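# Seat pet feeder in taped outline with bowls placed

## Task

Get the pet feeder entirely within the tape outline on the table, its handle tab lined up with the red notch in the outline, and each of the two steel bowls resting flat in one of its wells; the pet food pouch must end up upright on the table.

## Robot and tools

Robot: two arms, left_arm and right_arm, each ending in a five-finger hand (the left hand mirrors the right). Base positions in the scene frame: left_arm (-0.045, +0.286, +0.002) m, right_arm (+0.015, -0.308, -0.001) m, both turned only slightly about z. A floor post stands behind the arms, and a camera stand sits between them just behind the bases; do not strike either.

Frames. Scene frame: origin at table-top height midway between the arms, +x out over the table, +z up, +y toward left_arm. Fixed cameras and the table use it. Each arm reports its hand pose in its own base frame. Every pose offset you send is taken along the axes of that arm's current Hand target. The hand point sits 0.05 m in front of the palm and 0.15 m from the wrist face: its +z runs along the straightened fingers, +y comes out of the palm, +x goes across the palm away from the thumb on the right hand and toward the thumb on the left. Finger centre lines lie 0.06 m behind the point (-y); straight fingers reach 0.06-0.07 m past it along +z. A wrist bracket on the little-finger side can collide with things.

A row is 28 numbers, all in [-1, 1], always for both arms: left dx, dy, dz, rx, ry, rz, then left little, ring, middle, index, thumb_bend, thumb_turn, force_limit, speed; then the same 14 for the right arm. Pose numbers are offsets, not poses: 1.0 equals 0.6 m of travel or 180 degrees, and rx, ry, rz form one rotation vector. Hand motor numbers are absolute targets: -1 open/straight, +1 closed; thumb_turn -1 beside the palm, +1 opposite the fingers. force_limit maps -1..+1 to about 0..10 N (0..15 N for the two thumb motors); speed rises from near zero at -1 to full at +0.48 and above. Grasp range with thumb opposed: about 0.035-0.065 m thick, handles down to about 0.025 m. For a soft grip close with speed -0.94 or lower. Hands have no neutral value: to leave a hand alone, resend its last eight numbers actually carried out (or, if it was never commanded, its hand_measured plus hand_force_limit and hand_speed). To send no new pose for an arm, give zeros for its six pose numbers.

execute_actions(actions, cameras): actions is a list of actions; each action is a table of up to 15 rows, one per 1/30 s step, the last row held until step 15. Every row's offsets count from the Hand target at the start of that action, not from the previous row, so repeating an offset moves further. cameras: list of names, ["all"], or []; images come by default only when actions is empty.

move(target, speed, blend, blocking, cameras): target is one 28-number row or up to 15 rows; every row is an offset from the Hand targets at the move's start. Paths are straight, end together, and are capped at 10 s. speed is path top speed in m/s (0.002 to 4.3, default 0.25; turning rate up to twice it in rad/s), one value or one per target. blend in m rounds corners between listed targets (0 means stop at each). blocking=false returns after about 0.5 s while the move continues. Moves do not avoid obstacles or the other arm; faster moves lag, stray and hit harder.

wait(seconds 0-3600, cameras): let time pass; a running move continues. stop(cameras): brakes the current move. zoom_image(camera, region [x0, y0, x1, y1], at most 504 px per side) enlarges part of the newest image. show_instructions shows reference pages. finished_scene ends the scene permanently.

Cameras: cam_high and cam_low (896x504, fixed, scene frame), cam_left_wrist and cam_right_wrist (672x504 fisheye, follow their arms). Calibrations are given as OpenCV pinhole/fisheye parameters with T_world_to_cam.

Results: end_effector_position (m) and end_effector_quat_wxyz per arm in its base frame; Hand target, the last commanded pose after clipping, which is where the next offsets start; joint positions, velocities (omitted when all are noise) and torques; hand_measured, hand_stopped_by (moving, target, force, stalled, fault) and hand_load_n, each six values in motor order; motor temperatures. A move adds a move: line with its ending (done, off_target, moving, held, fault) and limits (paced = pose clipped, held = steps withheld). Losing a grip shows only as hand_load_n dropping near 0.

Behaviour to expect: commanded orientation is clipped to within 40 degrees of the current one each step; hands often rest 1-3 cm (sometimes 5 cm) short, usually low, without any contact; resend the gap as an offset. A blocked arm keeps pressing until told to back off. Fingers lock on reaching target or force_limit; to grip harder raise force_limit and send a more-closed target; to release send a more-open one.

Avoid: dropping parts even slightly, letting go while something moves, slams, hard pushes, striking fixed or heavy objects, arms or hands touching each other, overloading fingers, and anything leaving the table. Long holds or stretched arms heat motors; at 100 °C an arm drops for 30-60 s. Objects may occasionally be nudged by outside pushes. The finished arrangement must stay put without the robot.

Each tool is called after "Request:" by a JSON object that holds its "name" and its "arguments".

Reference images:

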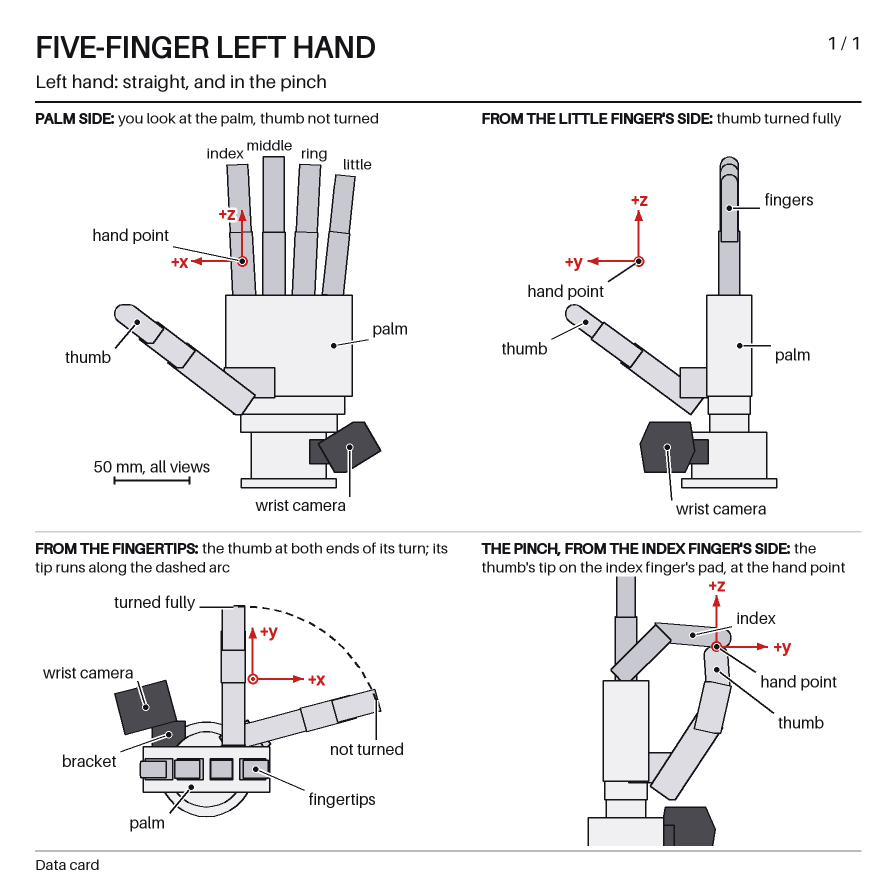

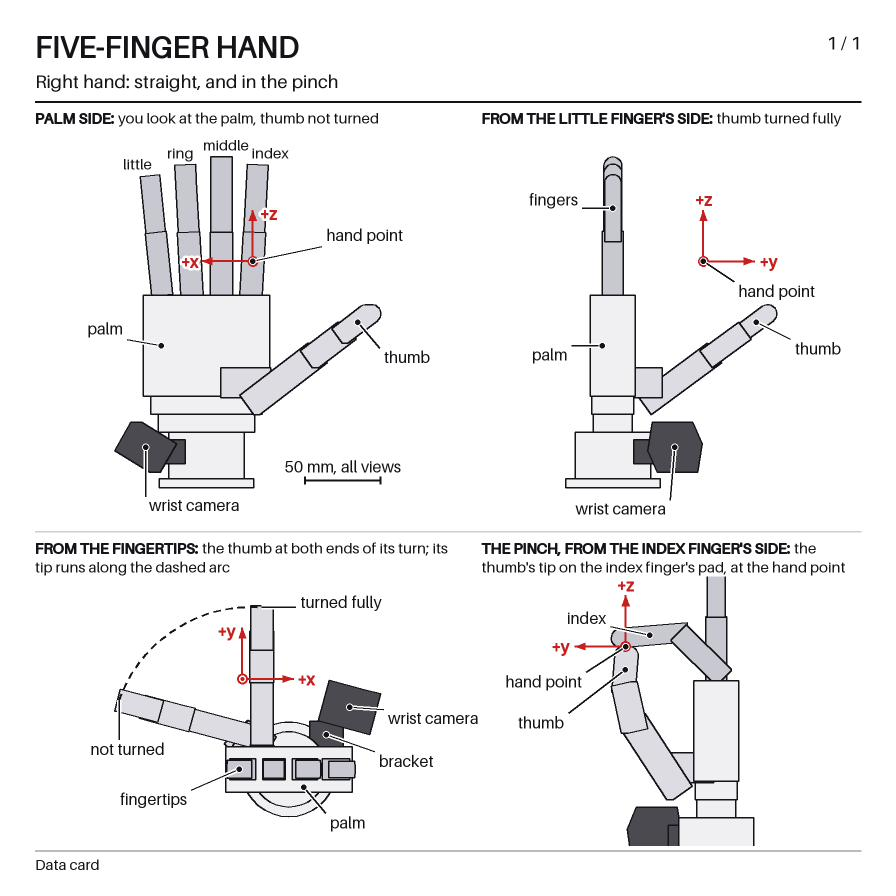

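## Session

Request:
{"name": "execute_actions", "arguments": {"actions": []}}

Scene clock: 0.00 s.
left_arm: end_effector_position=(+0.2812, -0.3149, +0.1809) hand_measured=(-1.000, -1.000, -1.000, -1.000, -1.000, -1.000) hand_load_n=(+0.0, +0.0, +0.0, +0.0, +0.0, +0.0) hand_stopped_by=(target, target, target, target, target, target) hand_force_limit=0.00 hand_speed=-0.80 end_effector_quat_wxyz=(-0.272, +0.672, -0.290, +0.625) | right_arm: end_effector_position=(+0.7422, +0.2417, +0.2442) hand_measured=(-1.000, -1.000, -1.000, -1.000, -1.000, -1.000) hand_load_n=(+0.0, +0.0, +0.0, +0.0, +0.0, +0.0) hand_stopped_by=(target, target, target, target, target, target) hand_force_limit=0.00 hand_speed=-0.80 end_effector_quat_wxyz=(-0.076, +0.780, +0.393, +0.481)
Joint positions: left_arm=[-1.229 1.135 0.353 0.572 -1.224 -0.952] | right_arm=[0.34 1.802 1.571 -0.342 -0.241 -2.033]
Joint velocities: within noise
Joint torques (N m): no reading
Motor temperatures (°C): left_arm=[36 33 33 32 35 34] | right_arm=[35 30 33 35 35 35]
Heat: left arm: hottest waist 36 °C; right arm: hottest waist 35 °C.
Hand target: left_arm +0.2836, -0.3214, +0.1923; -0.264, +0.672, -0.281, +0.632 | right_arm +0.7481, +0.2438, +0.2566; -0.075, +0.774, +0.392, +0.491

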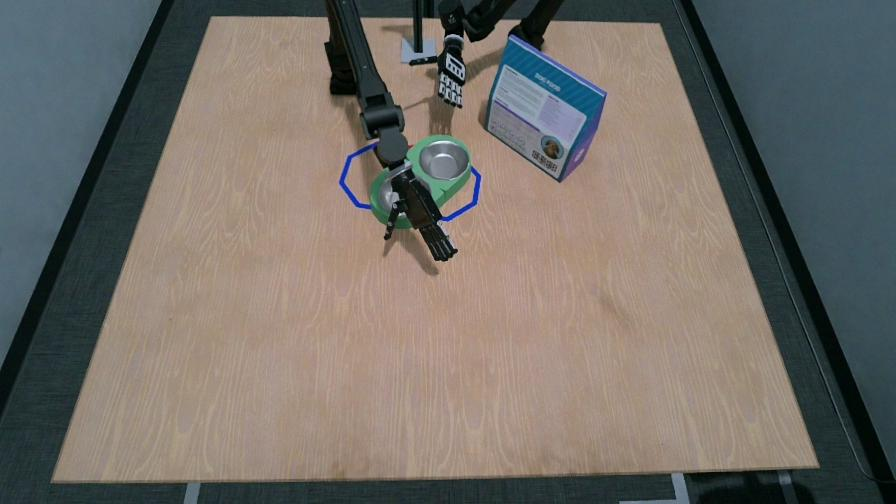

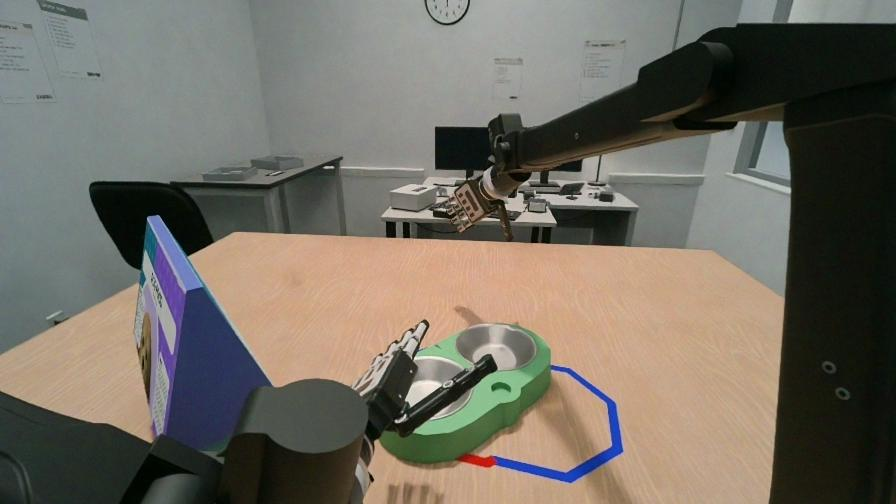

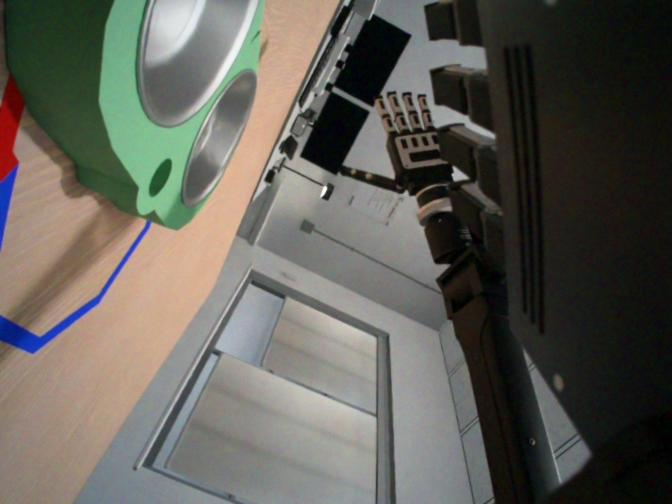

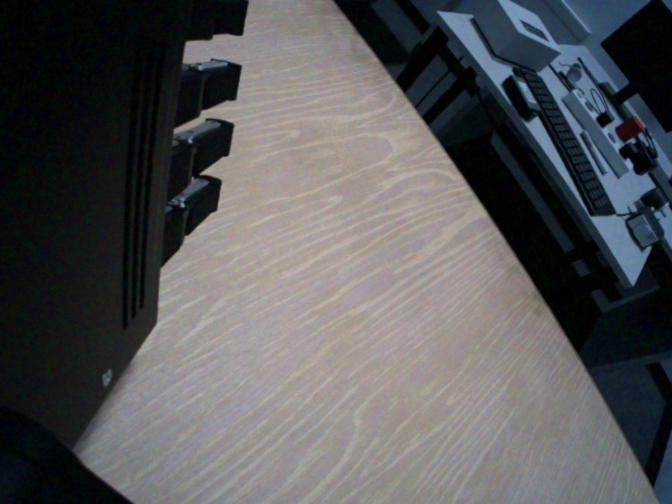

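Request:
{"name": "zoom_image", "arguments": {"camera": "cam_high", "region": [320, 100, 520, 260]}}

Request:
{"name": "zoom_image", "arguments": {"camera": "cam_low", "region": [340, 290, 660, 504]}}

Request:
{"name": "zoom_image", "arguments": {"camera": "cam_left_wrist", "region": [0, 0, 300, 400]}}

Scaled by 2.520.

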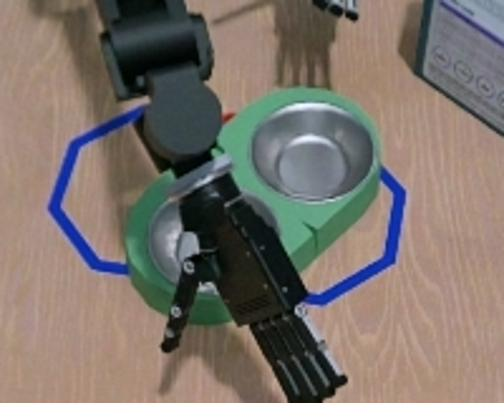

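Scaled by 1.575.

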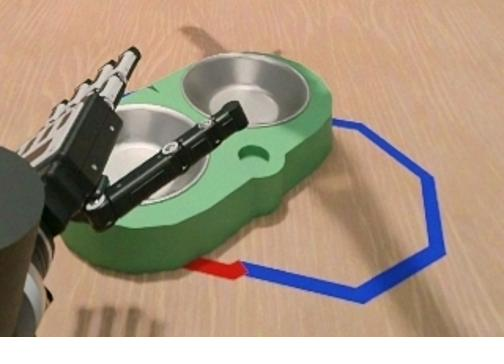

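Scaled by 1.260 from the camera's image (finer frame: 960x720).

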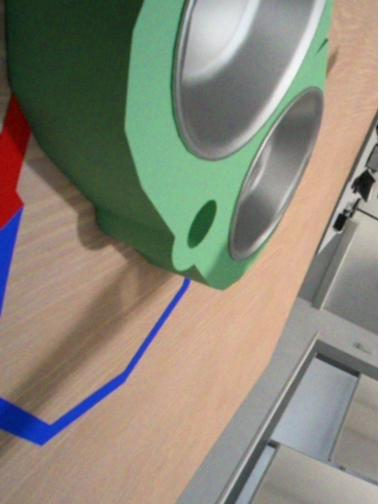

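Request:
{"name": "move", "arguments": {"target": [[0.175,-0.178,-0.015,0,0,0,-1,-1,-1,-1,-1,-1,0,-0.8, 0.109,0.036,-0.067,0,0,0,-1,-1,-1,-1,-1,-1,0,-0.8],[0.175,-0.178,-0.015,0,0,0,-1,-1,-1,-1,-1,-1,0,-0.8, -0.137,0.260,-0.610,0,0,0,-1,-1,-1,-1,-1,-1,0,-0.8]], "blend": 0.03, "speed": 0.25, "cameras": ["all"]}}

Scene clock: 136.40 s.
left_arm: end_effector_position=(+0.2801, -0.3106, +0.3070) hand_measured=(-1.000, -1.000, -1.000, -1.000, -1.000, -1.000) hand_load_n=(+0.0, +0.0, +0.0, +0.0, +0.0, -0.5) hand_stopped_by=(target, target, target, target, target, target) hand_force_limit=0.00 hand_speed=-0.80 end_effector_quat_wxyz=(-0.283, +0.670, -0.301, +0.617) | right_arm: end_effector_position=(+0.5830, -0.0865, +0.4104) hand_measured=(-1.000, -1.000, -1.000, -1.000, -1.000, -1.000) hand_load_n=(+0.0, +0.0, +0.0, +0.0, +0.0, +0.0) hand_stopped_by=(target, target, target, target, target, target) hand_force_limit=0.00 hand_speed=-0.80 end_effector_quat_wxyz=(-0.099, +0.790, +0.269, +0.542)
Joint positions: left_arm=[-1.229 0.847 0.597 0.015 -1.227 -0.94] | right_arm=[-0.273 1.271 1.356 -0.627 -0.705 -2.091]
Joint torques (N m): left_arm=[-1.03 -4.37 13.94 0.95 -0.15 -0.21] | right_arm=[-0.09 -9.7 10.44 2.26 -0.44 -0.11]
Motor temperatures (°C): left_arm=[36 33 39 32 34 34] | right_arm=[35 33 41 35 35 35]
Heat: left arm: hottest elbow 39 °C; right arm: hottest elbow 41 °C.
Hand target: left_arm +0.2839, -0.3211, +0.3424; -0.265, +0.672, -0.281, +0.632 | right_arm +0.5803, -0.0898, +0.4167; -0.075, +0.774, +0.392, +0.491
Off the commanded pose: left_arm 0.037 m, 4 deg | right_arm 0.008 m, 16 deg.
joint sent to its limit (right arm) — joint 6 (wrist roll), lower limit. The joint targets are off in orientation, not in position.
move: off_target (left_arm, right_arm)
cam_left_wrist: T_world_to_cam=[[0.03471, 0.43884, 0.89789, -0.15402], [-0.40625, -0.81466, 0.41387, -0.2561], [0.91311, -0.37913, 0.15, -0.30664]] pos_world=[0.1813, -0.2573, 0.29028]
cam_right_wrist: T_world_to_cam=[[0.59916, -0.69533, 0.39689, -0.57571], [-0.4649, -0.70575, -0.53459, 0.43692], [0.65182, 0.13579, -0.74611, 0.05207]] pos_world=[0.51412, -0.09902, 0.50092]

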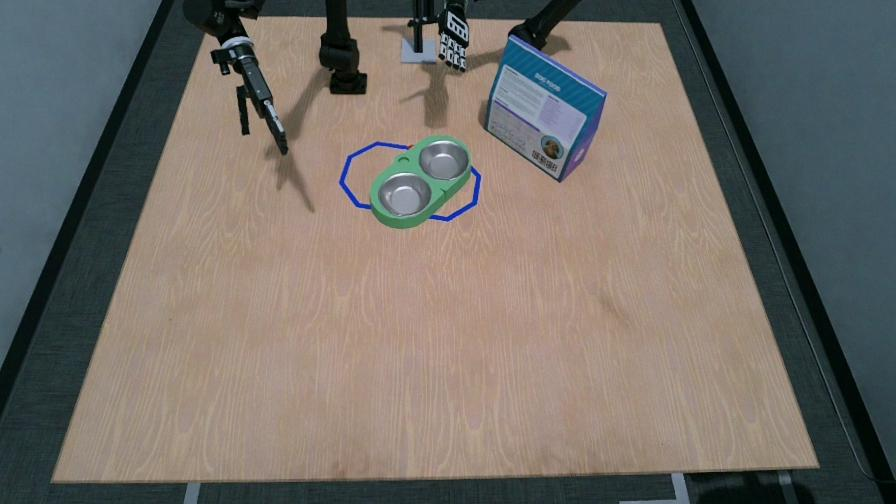

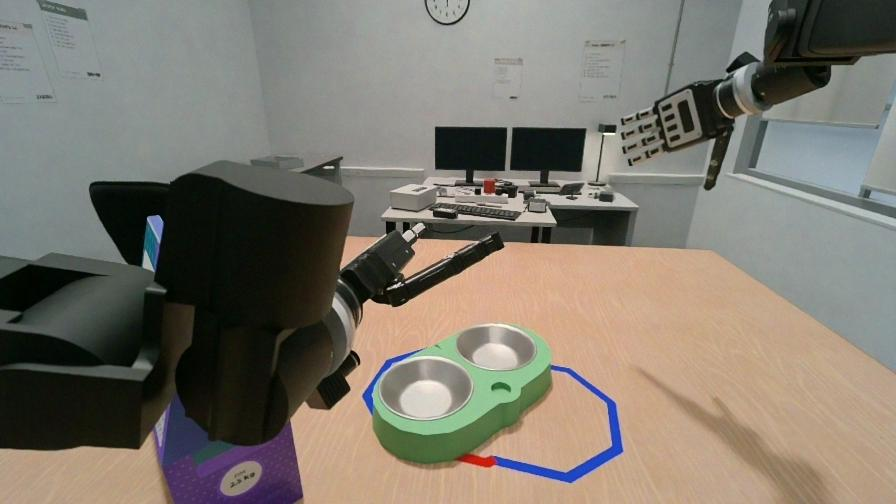

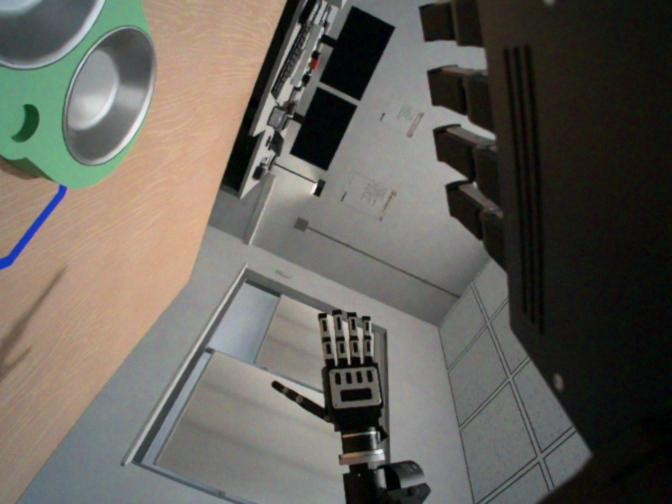

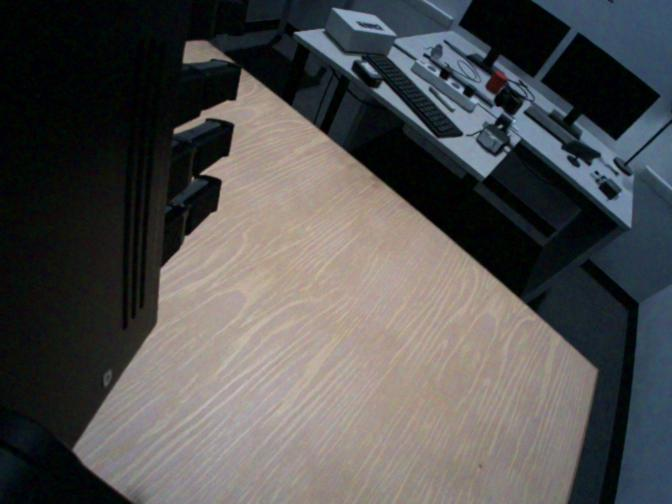

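Request:
{"name": "zoom_image", "arguments": {"camera": "cam_high", "region": [330, 120, 490, 240]}}

Request:
{"name": "zoom_image", "arguments": {"camera": "cam_low", "region": [340, 300, 640, 504]}}

Scaled by 3.150.

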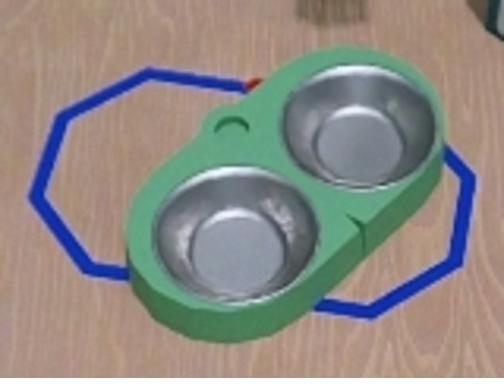

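Scaled by 1.680.

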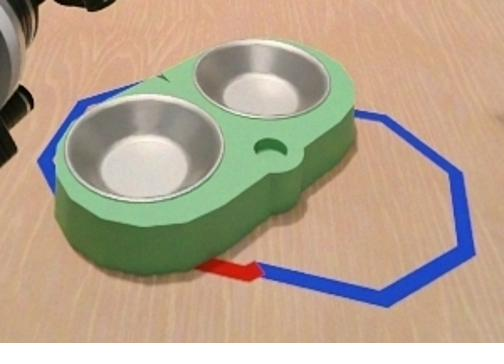

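Request:
{"name": "move", "arguments": {"target": [0,0,0,0,0,0,-1,-1,-1,-1,-1,-1,0,-0.8, 0.156,-0.54,0.349,-0.2253,-0.3079,0.5416,-1,-1,-1,-1,-1,-1,0,-0.8], "speed": 0.25, "cameras": ["cam_high","cam_low"]}}

Scene clock: 256.93 s.
left_arm: end_effector_position=(+0.2801, -0.3106, +0.3070) hand_measured=(-1.000, -1.000, -1.000, -1.000, -1.000, -1.000) hand_load_n=(+0.0, -0.5, +0.0, +0.0, +0.0, +0.0) hand_stopped_by=(target, target, target, target, target, target) hand_force_limit=0.00 hand_speed=-0.80 end_effector_quat_wxyz=(-0.283, +0.670, -0.301, +0.617) | right_arm: end_effector_position=(+0.5207, +0.2791, +0.2946) hand_measured=(-1.000, -1.000, -1.000, -1.000, -1.000, -1.000) hand_load_n=(+0.0, +0.0, +0.0, +0.0, +0.0, +0.0) hand_stopped_by=(target, target, target, target, target, target) hand_force_limit=0.00 hand_speed=-0.80 end_effector_quat_wxyz=(-0.084, +0.882, -0.460, +0.060)
Joint positions: left_arm=[-1.229 0.847 0.597 0.015 -1.227 -0.94] | right_arm=[0.456 1.981 2.3 -1.682 -0.003 -0.154]
Joint torques (N m): left_arm=[-1.32 -4.31 13.98 0.95 -0.16 -0.22] | right_arm=[1.08 -15.56 13.16 0.23 -0.16 0.09]
Motor temperatures (°C): left_arm=[35 33 45 32 34 34] | right_arm=[34 32 39 35 35 35]
Heat: left arm: hottest elbow 45 °C; right arm: hottest elbow 39 °C.
Hand target: left_arm +0.2839, -0.3211, +0.3424; -0.265, +0.672, -0.281, +0.632 | right_arm +0.5264, +0.2858, +0.3001; +0.000, +0.887, -0.462, +0.000
Off the commanded pose: left_arm 0.037 m, 4 deg | right_arm 0.010 m, 12 deg.
joint sent to its limit (right arm) — joint 4 (wrist pitch), lower limit. The joint targets are off in orientation, not in position.
move: off_target (right_arm)

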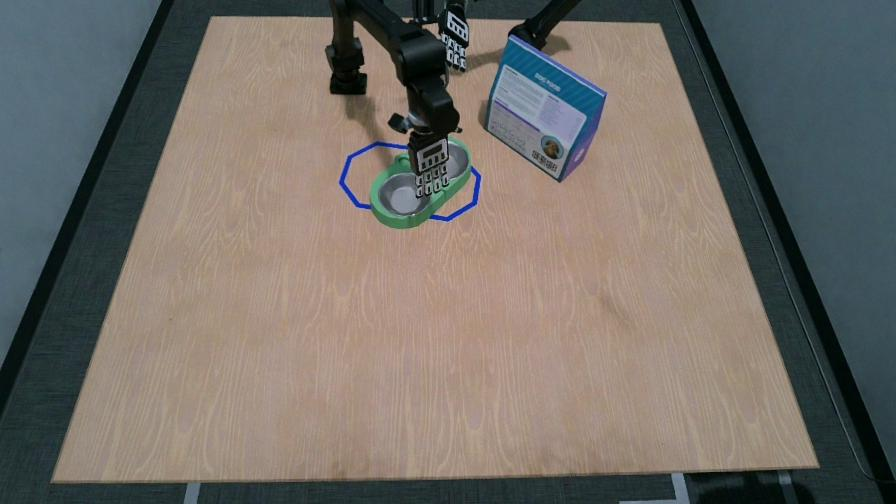

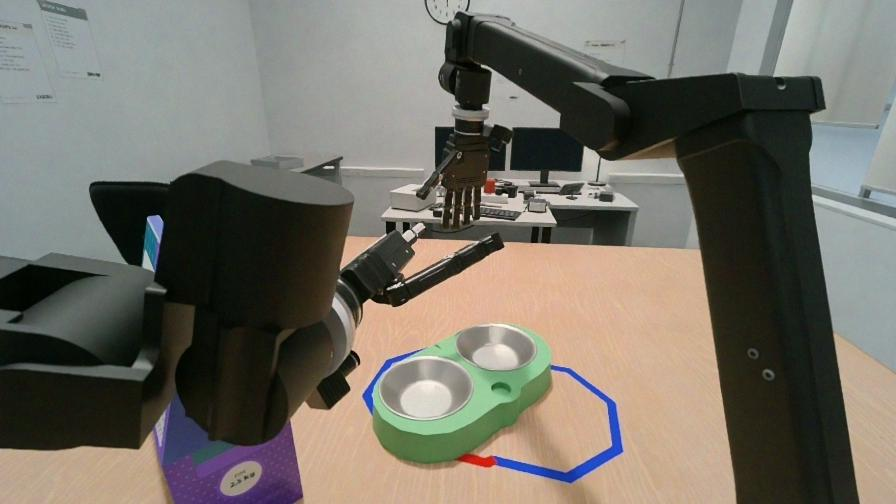

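Request:
{"name": "move", "arguments": {"target": [0,0,0,0,0,0,-1,-1,-1,-1,-1,-1,0,-0.8, 0,-0.03,0.27,0,0,0,-1,-1,-1,-1,-1,-1,0,-0.8], "speed": 0.2, "cameras": ["all"]}}

Scene clock: 271.07 s.
left_arm: end_effector_position=(+0.2801, -0.3106, +0.3070) hand_measured=(-1.000, -1.000, -1.000, -1.000, -1.000, -1.000) hand_load_n=(+0.0, +0.0, +0.0, +0.0, +0.0, +0.0) hand_stopped_by=(target, target, target, target, target, target) hand_force_limit=0.00 hand_speed=-0.80 end_effector_quat_wxyz=(-0.283, +0.670, -0.301, +0.617) | right_arm: end_effector_position=(+0.5373, +0.2872, +0.1426) hand_measured=(-1.000, -1.000, -1.000, -1.000, -1.000, -1.000) hand_load_n=(+0.0, +0.0, -0.5, +0.0, +0.0, +0.0) hand_stopped_by=(target, target, target, target, target, target) hand_force_limit=0.00 hand_speed=-0.80 end_effector_quat_wxyz=(+0.004, +0.887, -0.463, -0.005)
Joint positions: left_arm=[-1.229 0.847 0.597 0.015 -1.227 -0.94] | right_arm=[0.456 2.181 2.202 -1.604 -0.003 -0.153]
Joint torques (N m): left_arm=[-1.03 -4.37 14.02 0.87 -0.16 -0.21] | right_arm=[1.49 -19.37 10.59 0.68 0.11 0.09]
Heat: left arm: hottest elbow 45 °C; right arm: hottest elbow 40 °C.
Hand target: left_arm +0.2839, -0.3211, +0.3424; -0.265, +0.672, -0.281, +0.632 | right_arm +0.5410, +0.2960, +0.1381; +0.000, +0.887, -0.462, +0.000
Off the commanded pose: left_arm 0.037 m, 4 deg | right_arm 0.011 m, 1 deg.
move: off_target (right_arm)
cam_left_wrist: T_world_to_cam=[[0.03471, 0.43884, 0.89789, -0.15402], [-0.40625, -0.81466, 0.41387, -0.2561], [0.91311, -0.37913, 0.15, -0.30664]] pos_world=[0.1813, -0.2573, 0.29028]
cam_right_wrist: T_world_to_cam=[[-0.61102, -0.7916, -0.00426, 0.55291], [-0.69273, 0.53209, 0.48683, 0.15749], [-0.3831, 0.30041, -0.87349, 0.35824]] pos_world=[0.58418, 0.24627, 0.23861]

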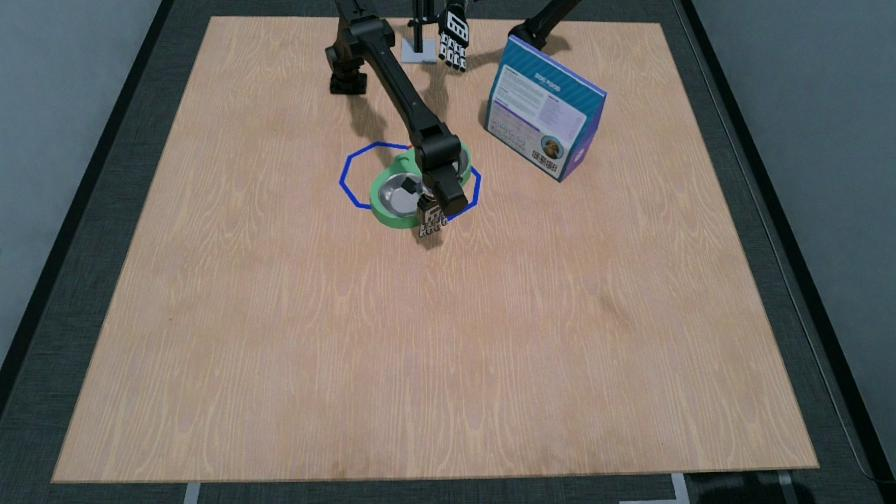

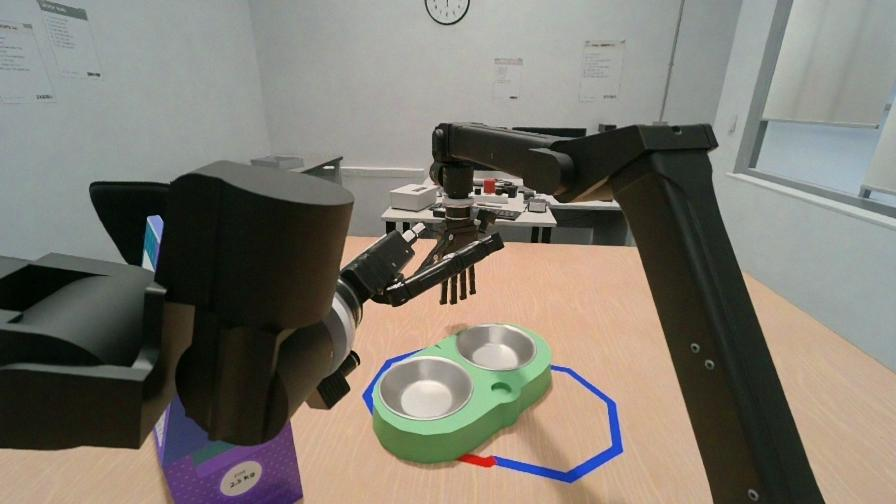

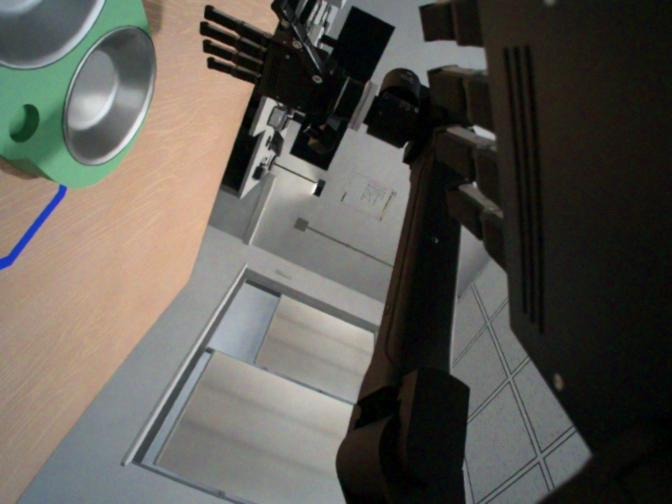

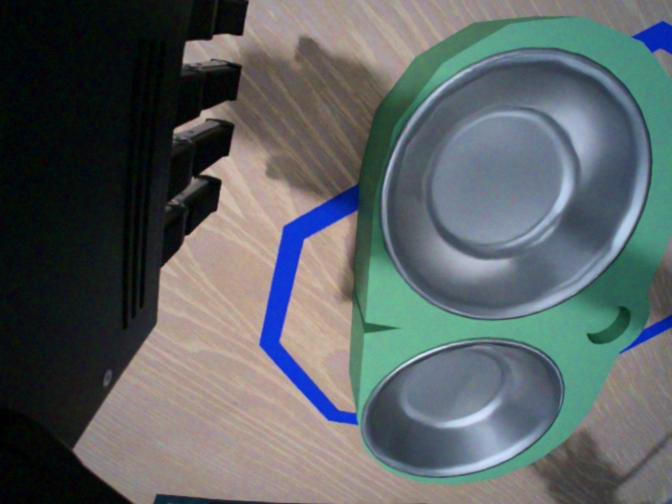

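Request:
{"name": "move", "arguments": {"target": [0,0,0,0,0,0,-1,-1,-1,-1,-1,-1,0,-0.8, 0,0,0.0885,0,0,0,-1,-1,-1,-1,-1,-1,0,-0.8], "speed": 0.12, "cameras": ["cam_low","cam_right_wrist"]}}

Scene clock: 288.23 s.
left_arm: end_effector_position=(+0.2801, -0.3106, +0.3070) hand_measured=(-1.000, -1.000, -1.000, -1.000, -1.000, -1.000) hand_load_n=(+0.0, +0.0, +0.0, +0.0, +0.0, -0.5) hand_stopped_by=(target, target, target, target, target, target) hand_force_limit=0.00 hand_speed=-0.80 end_effector_quat_wxyz=(-0.283, +0.670, -0.301, +0.617) | right_arm: end_effector_position=(+0.5419, +0.2895, +0.1005) hand_measured=(-1.000, -1.000, -1.000, -1.000, -1.000, -1.000) hand_load_n=(+0.0, +0.0, +0.0, +0.0, +0.0, +0.0) hand_stopped_by=(target, target, target, target, target, target) hand_force_limit=0.00 hand_speed=-0.80 end_effector_quat_wxyz=(-0.006, +0.887, -0.463, +0.002)
Joint positions: left_arm=[-1.229 0.847 0.597 0.015 -1.227 -0.94] | right_arm=[0.456 2.181 2.096 -1.474 -0.003 -0.153]
Joint torques (N m): left_arm=[-1.2 -4.37 13.98 0.95 -0.15 -0.21] | right_arm=[1.55 -18.49 9.09 0.95 0.12 0.09]
Heat: left arm: hottest elbow 45 °C; right arm: hottest elbow 39 °C.
Hand target: left_arm +0.2839, -0.3211, +0.3424; -0.265, +0.672, -0.281, +0.632 | right_arm +0.5409, +0.2960, +0.0851; +0.000, +0.887, -0.462, +0.000
Off the commanded pose: left_arm 0.037 m, 4 deg | right_arm 0.017 m, 1 deg.
move: off_target (right_arm)
cam_right_wrist: T_world_to_cam=[[-0.6107, -0.79145, -0.02545, 0.55933], [-0.703, 0.52709, 0.47746, 0.18794], [-0.36447, 0.30948, -0.87829, 0.31033]] pos_world=[0.58681, 0.24758, 0.19706]

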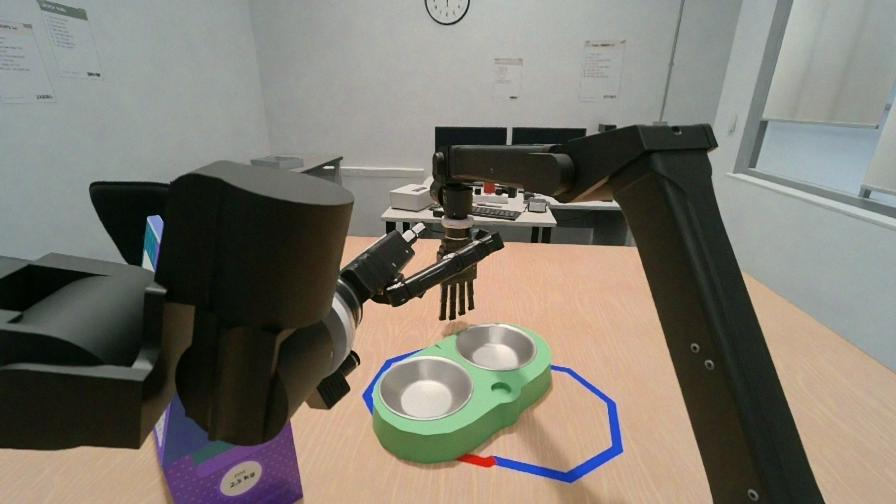

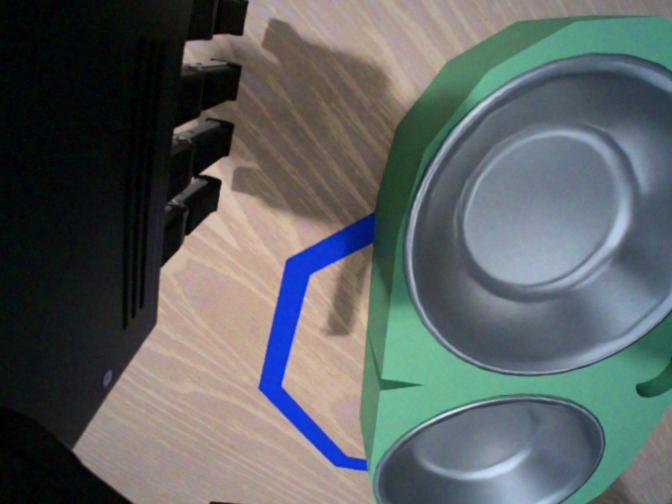

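Request:
{"name": "move", "arguments": {"target": [[0,0,0,0,0,0,-1,-1,-1,-1,-1,-1,0,-0.8, 0,0,0.022,0,0,0,-1,-1,-1,-1,-1,-1,0,-0.8],[0,0,0,0,0,0,-1,-1,-1,-1,-1,-1,0,-0.8, 0,0.09,0.022,0,0,0,-1,-1,-1,-1,-1,-1,0,-0.8]], "speed": [0.1,0.05], "cameras": ["cam_high","cam_low","cam_right_wrist"]}}

Scene clock: 299.53 s.
left_arm: end_effector_position=(+0.2801, -0.3106, +0.3070) hand_measured=(-1.000, -1.000, -1.000, -1.000, -1.000, -1.000) hand_load_n=(-0.5, +0.0, +0.0, +0.0, +0.0, +0.0) hand_stopped_by=(target, target, target, target, target, target) hand_force_limit=0.00 hand_speed=-0.80 end_effector_quat_wxyz=(-0.283, +0.670, -0.301, +0.617) | right_arm: end_effector_position=(+0.5006, +0.2692, +0.0773) hand_measured=(-1.000, -1.000, -1.000, -1.000, -1.000, -1.000) hand_load_n=(+0.0, +0.0, +0.0, +0.0, +0.0, +0.0) hand_stopped_by=(target, target, target, target, target, target) hand_force_limit=0.00 hand_speed=-0.80 end_effector_quat_wxyz=(-0.005, +0.886, -0.463, +0.002)
Joint positions: left_arm=[-1.229 0.847 0.597 0.015 -1.227 -0.94] | right_arm=[0.456 2.053 1.82 -1.327 -0.003 -0.152]
Joint torques (N m): left_arm=[-1.14 -4.31 13.96 0.98 -0.16 -0.22] | right_arm=[0.62 -18.61 7.71 0.54 0.09 -0.05]
Heat: left arm: hottest elbow 46 °C; right arm: hottest elbow 39 °C.
Hand target: left_arm +0.2839, -0.3211, +0.3424; -0.265, +0.672, -0.281, +0.632 | right_arm +0.4967, +0.2651, +0.0720; +0.000, +0.887, -0.462, +0.000
Off the commanded pose: left_arm 0.037 m, 4 deg | right_arm 0.008 m, 1 deg.
move: done
cam_right_wrist: T_world_to_cam=[[-0.61163, -0.79076, -0.02458, 0.51759], [-0.70211, 0.52821, 0.47754, 0.17985], [-0.36463, 0.30934, -0.87827, 0.28127]] pos_world=[0.54541, 0.22728, 0.17386]

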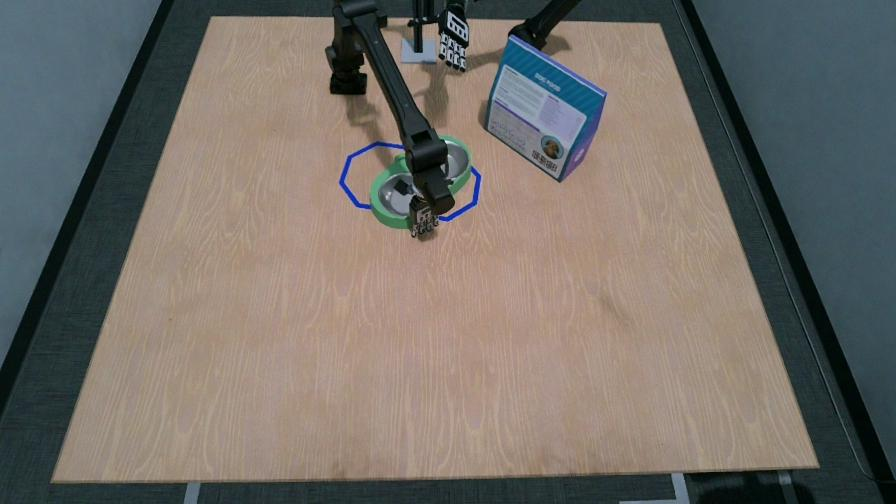

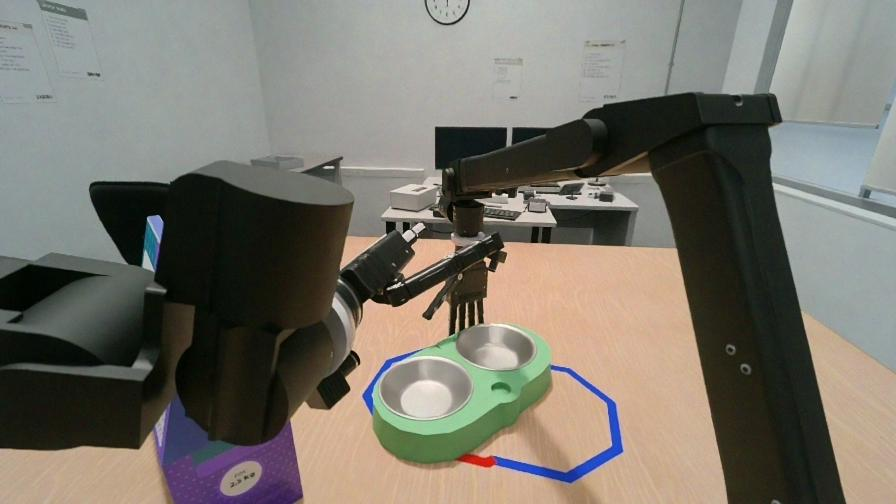

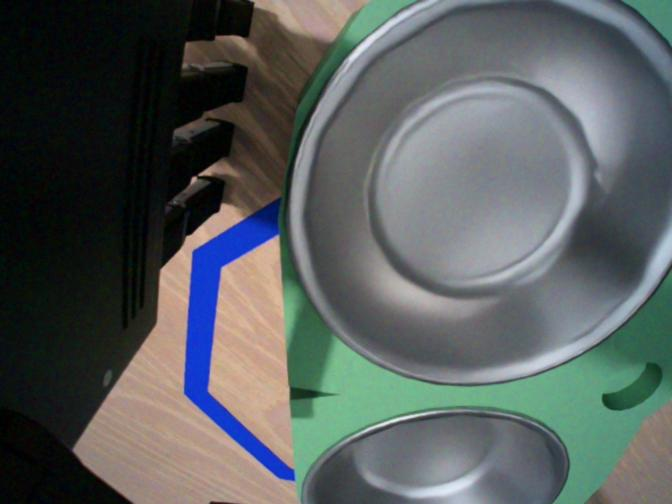

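Request:
{"name": "move", "arguments": {"target": [0,0,0,0,0,0,-1,-1,-1,-1,-1,-1,0,-0.8, 0,0.075,-0.012,0,0,0,-1,-1,-1,-1,-1,-1,0,-0.8], "speed": 0.05, "cameras": ["cam_high","cam_low","cam_right_wrist"]}}

Scene clock: 307.80 s.
left_arm: end_effector_position=(+0.2801, -0.3106, +0.3070) hand_measured=(-1.000, -1.000, -1.000, -1.000, -1.000, -1.000) hand_load_n=(+0.0, +0.0, +0.0, +0.0, +0.0, -0.5) hand_stopped_by=(target, target, target, target, target, target) hand_force_limit=0.00 hand_speed=-0.80 end_effector_quat_wxyz=(-0.283, +0.670, -0.301, +0.617) | right_arm: end_effector_position=(+0.4627, +0.2475, +0.0771) hand_measured=(-1.000, -1.000, -1.000, -1.000, -1.000, -1.000) hand_load_n=(+0.0, +0.0, +0.5, +0.0, +0.0, +0.0) hand_stopped_by=(target, target, target, target, target, target) hand_force_limit=0.00 hand_speed=-0.80 end_effector_quat_wxyz=(-0.002, +0.887, -0.462, +0.000)
Joint positions: left_arm=[-1.229 0.847 0.597 0.015 -1.227 -0.94] | right_arm=[0.451 1.943 1.642 -1.266 -0.003 -0.159]
Joint torques (N m): left_arm=[-1.03 -4.42 14 0.95 -0.17 -0.22] | right_arm=[0.15 -18.32 7.68 0.34 0.09 -0.09]
Heat: left arm: hottest elbow 46 °C; right arm: hottest elbow 38 °C.
Hand target: left_arm +0.2839, -0.3211, +0.3424; -0.265, +0.672, -0.281, +0.632 | right_arm +0.4598, +0.2393, +0.0792; +0.000, +0.887, -0.462, +0.000
Off the commanded pose: left_arm 0.037 m, 4 deg | right_arm 0.009 m, 0 deg.
move: done
cam_right_wrist: T_world_to_cam=[[-0.60991, -0.79225, -0.01849, 0.47635], [-0.70045, 0.52803, 0.48017, 0.16391], [-0.37065, 0.30581, -0.87698, 0.27751]] pos_world=[0.5082, 0.20598, 0.17348]

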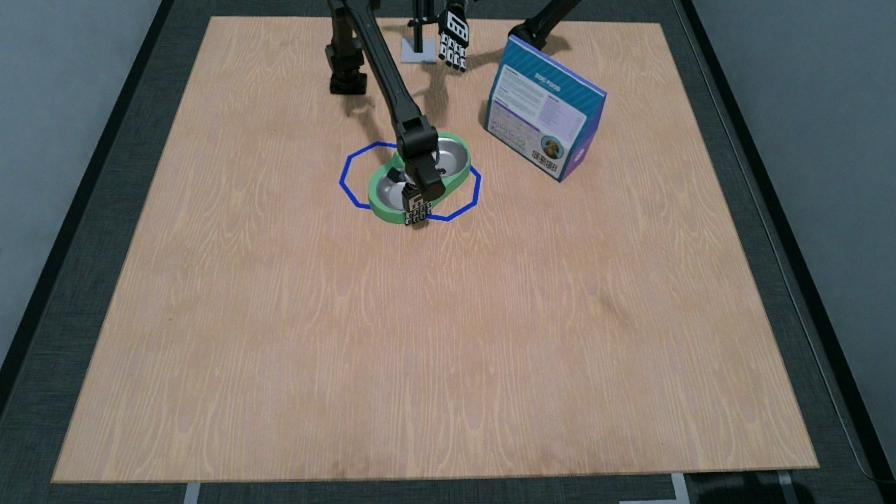

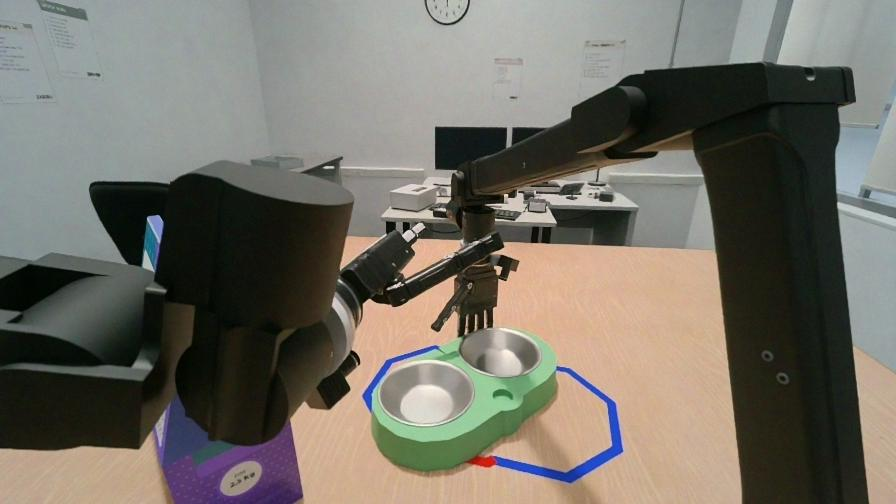

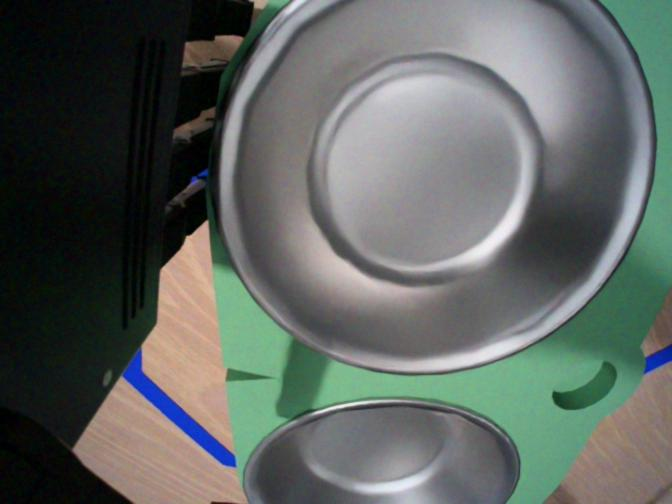

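Request:
{"name": "move", "arguments": {"target": [0,0,0,0,0,0,-1,-1,-1,-1,-1,-1,0,-0.8, -0.029,0.099,-0.01,0,0,0.0556,-1,-1,-1,-1,-1,-1,0,-0.8], "speed": 0.06, "cameras": ["cam_high","cam_low","cam_right_wrist"]}}

Scene clock: 351.77 s.
left_arm: end_effector_position=(+0.2801, -0.3106, +0.3070) hand_measured=(-1.000, -1.000, -1.000, -1.000, -1.000, -1.000) hand_load_n=(+0.0, -0.5, +0.0, +0.0, +0.0, +0.0) hand_stopped_by=(target, target, target, target, target, target) hand_force_limit=0.00 hand_speed=-0.80 end_effector_quat_wxyz=(-0.283, +0.670, -0.301, +0.617) | right_arm: end_effector_position=(+0.4028, +0.2247, +0.0818) hand_measured=(-1.000, -1.000, -1.000, -1.000, -1.000, -1.000) hand_load_n=(+0.0, +0.0, +0.0, +0.0, +0.0, +0.0) hand_stopped_by=(target, target, target, target, target, target) hand_force_limit=0.00 hand_speed=-0.80 end_effector_quat_wxyz=(+0.002, +0.849, -0.528, -0.002)
Joint positions: left_arm=[-1.229 0.847 0.597 0.015 -1.227 -0.94] | right_arm=[0.444 1.777 1.409 -1.208 -0.002 -0.014]
Joint torques (N m): left_arm=[-1.08 -4.37 14.01 0.92 -0.16 -0.21] | right_arm=[0.09 -15.79 7.87 0.29 0.07 0.13]
Heat: left arm: hottest elbow 47 °C; right arm: hottest elbow 38 °C.
Hand target: left_arm +0.2839, -0.3211, +0.3424; -0.265, +0.672, -0.281, +0.632 | right_arm +0.4012, +0.2195, +0.0852; +0.000, +0.843, -0.537, +0.000
Off the commanded pose: left_arm 0.037 m, 4 deg | right_arm 0.006 m, 1 deg.
move: done
cam_right_wrist: T_world_to_cam=[[-0.72314, -0.69064, -0.00933, 0.44381], [-0.60814, 0.63024, 0.48267, 0.07143], [-0.32747, 0.35471, -0.87575, 0.238]] pos_world=[0.44231, 0.17707, 0.1781]

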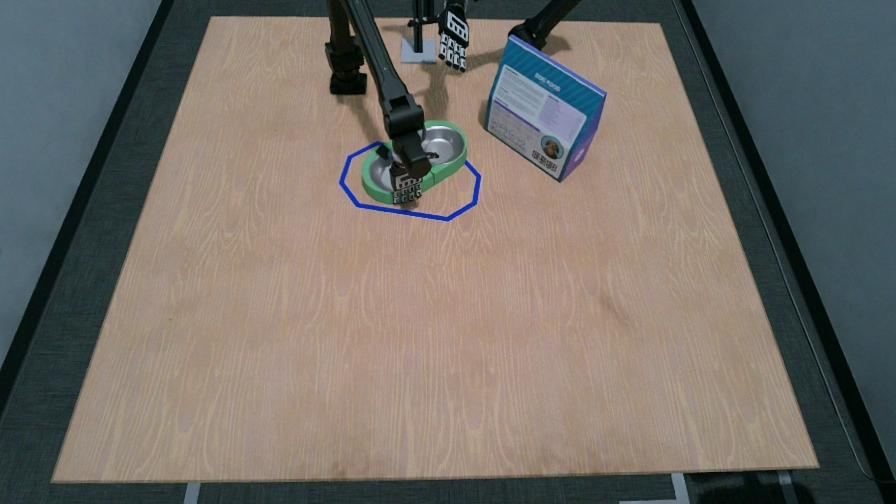

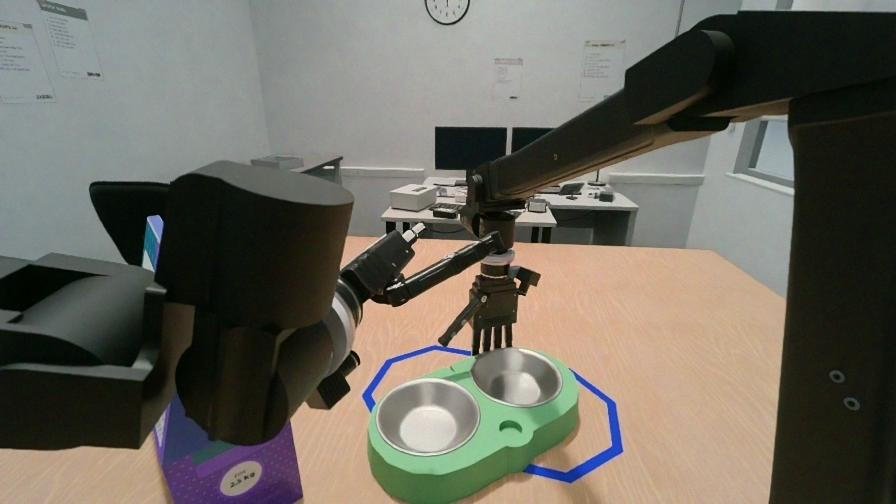

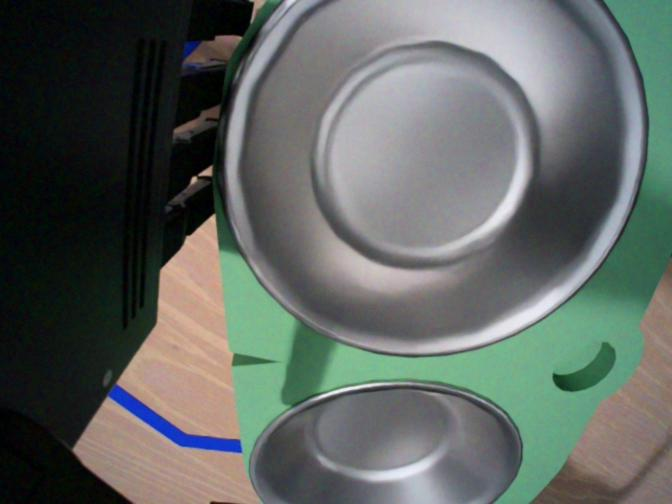

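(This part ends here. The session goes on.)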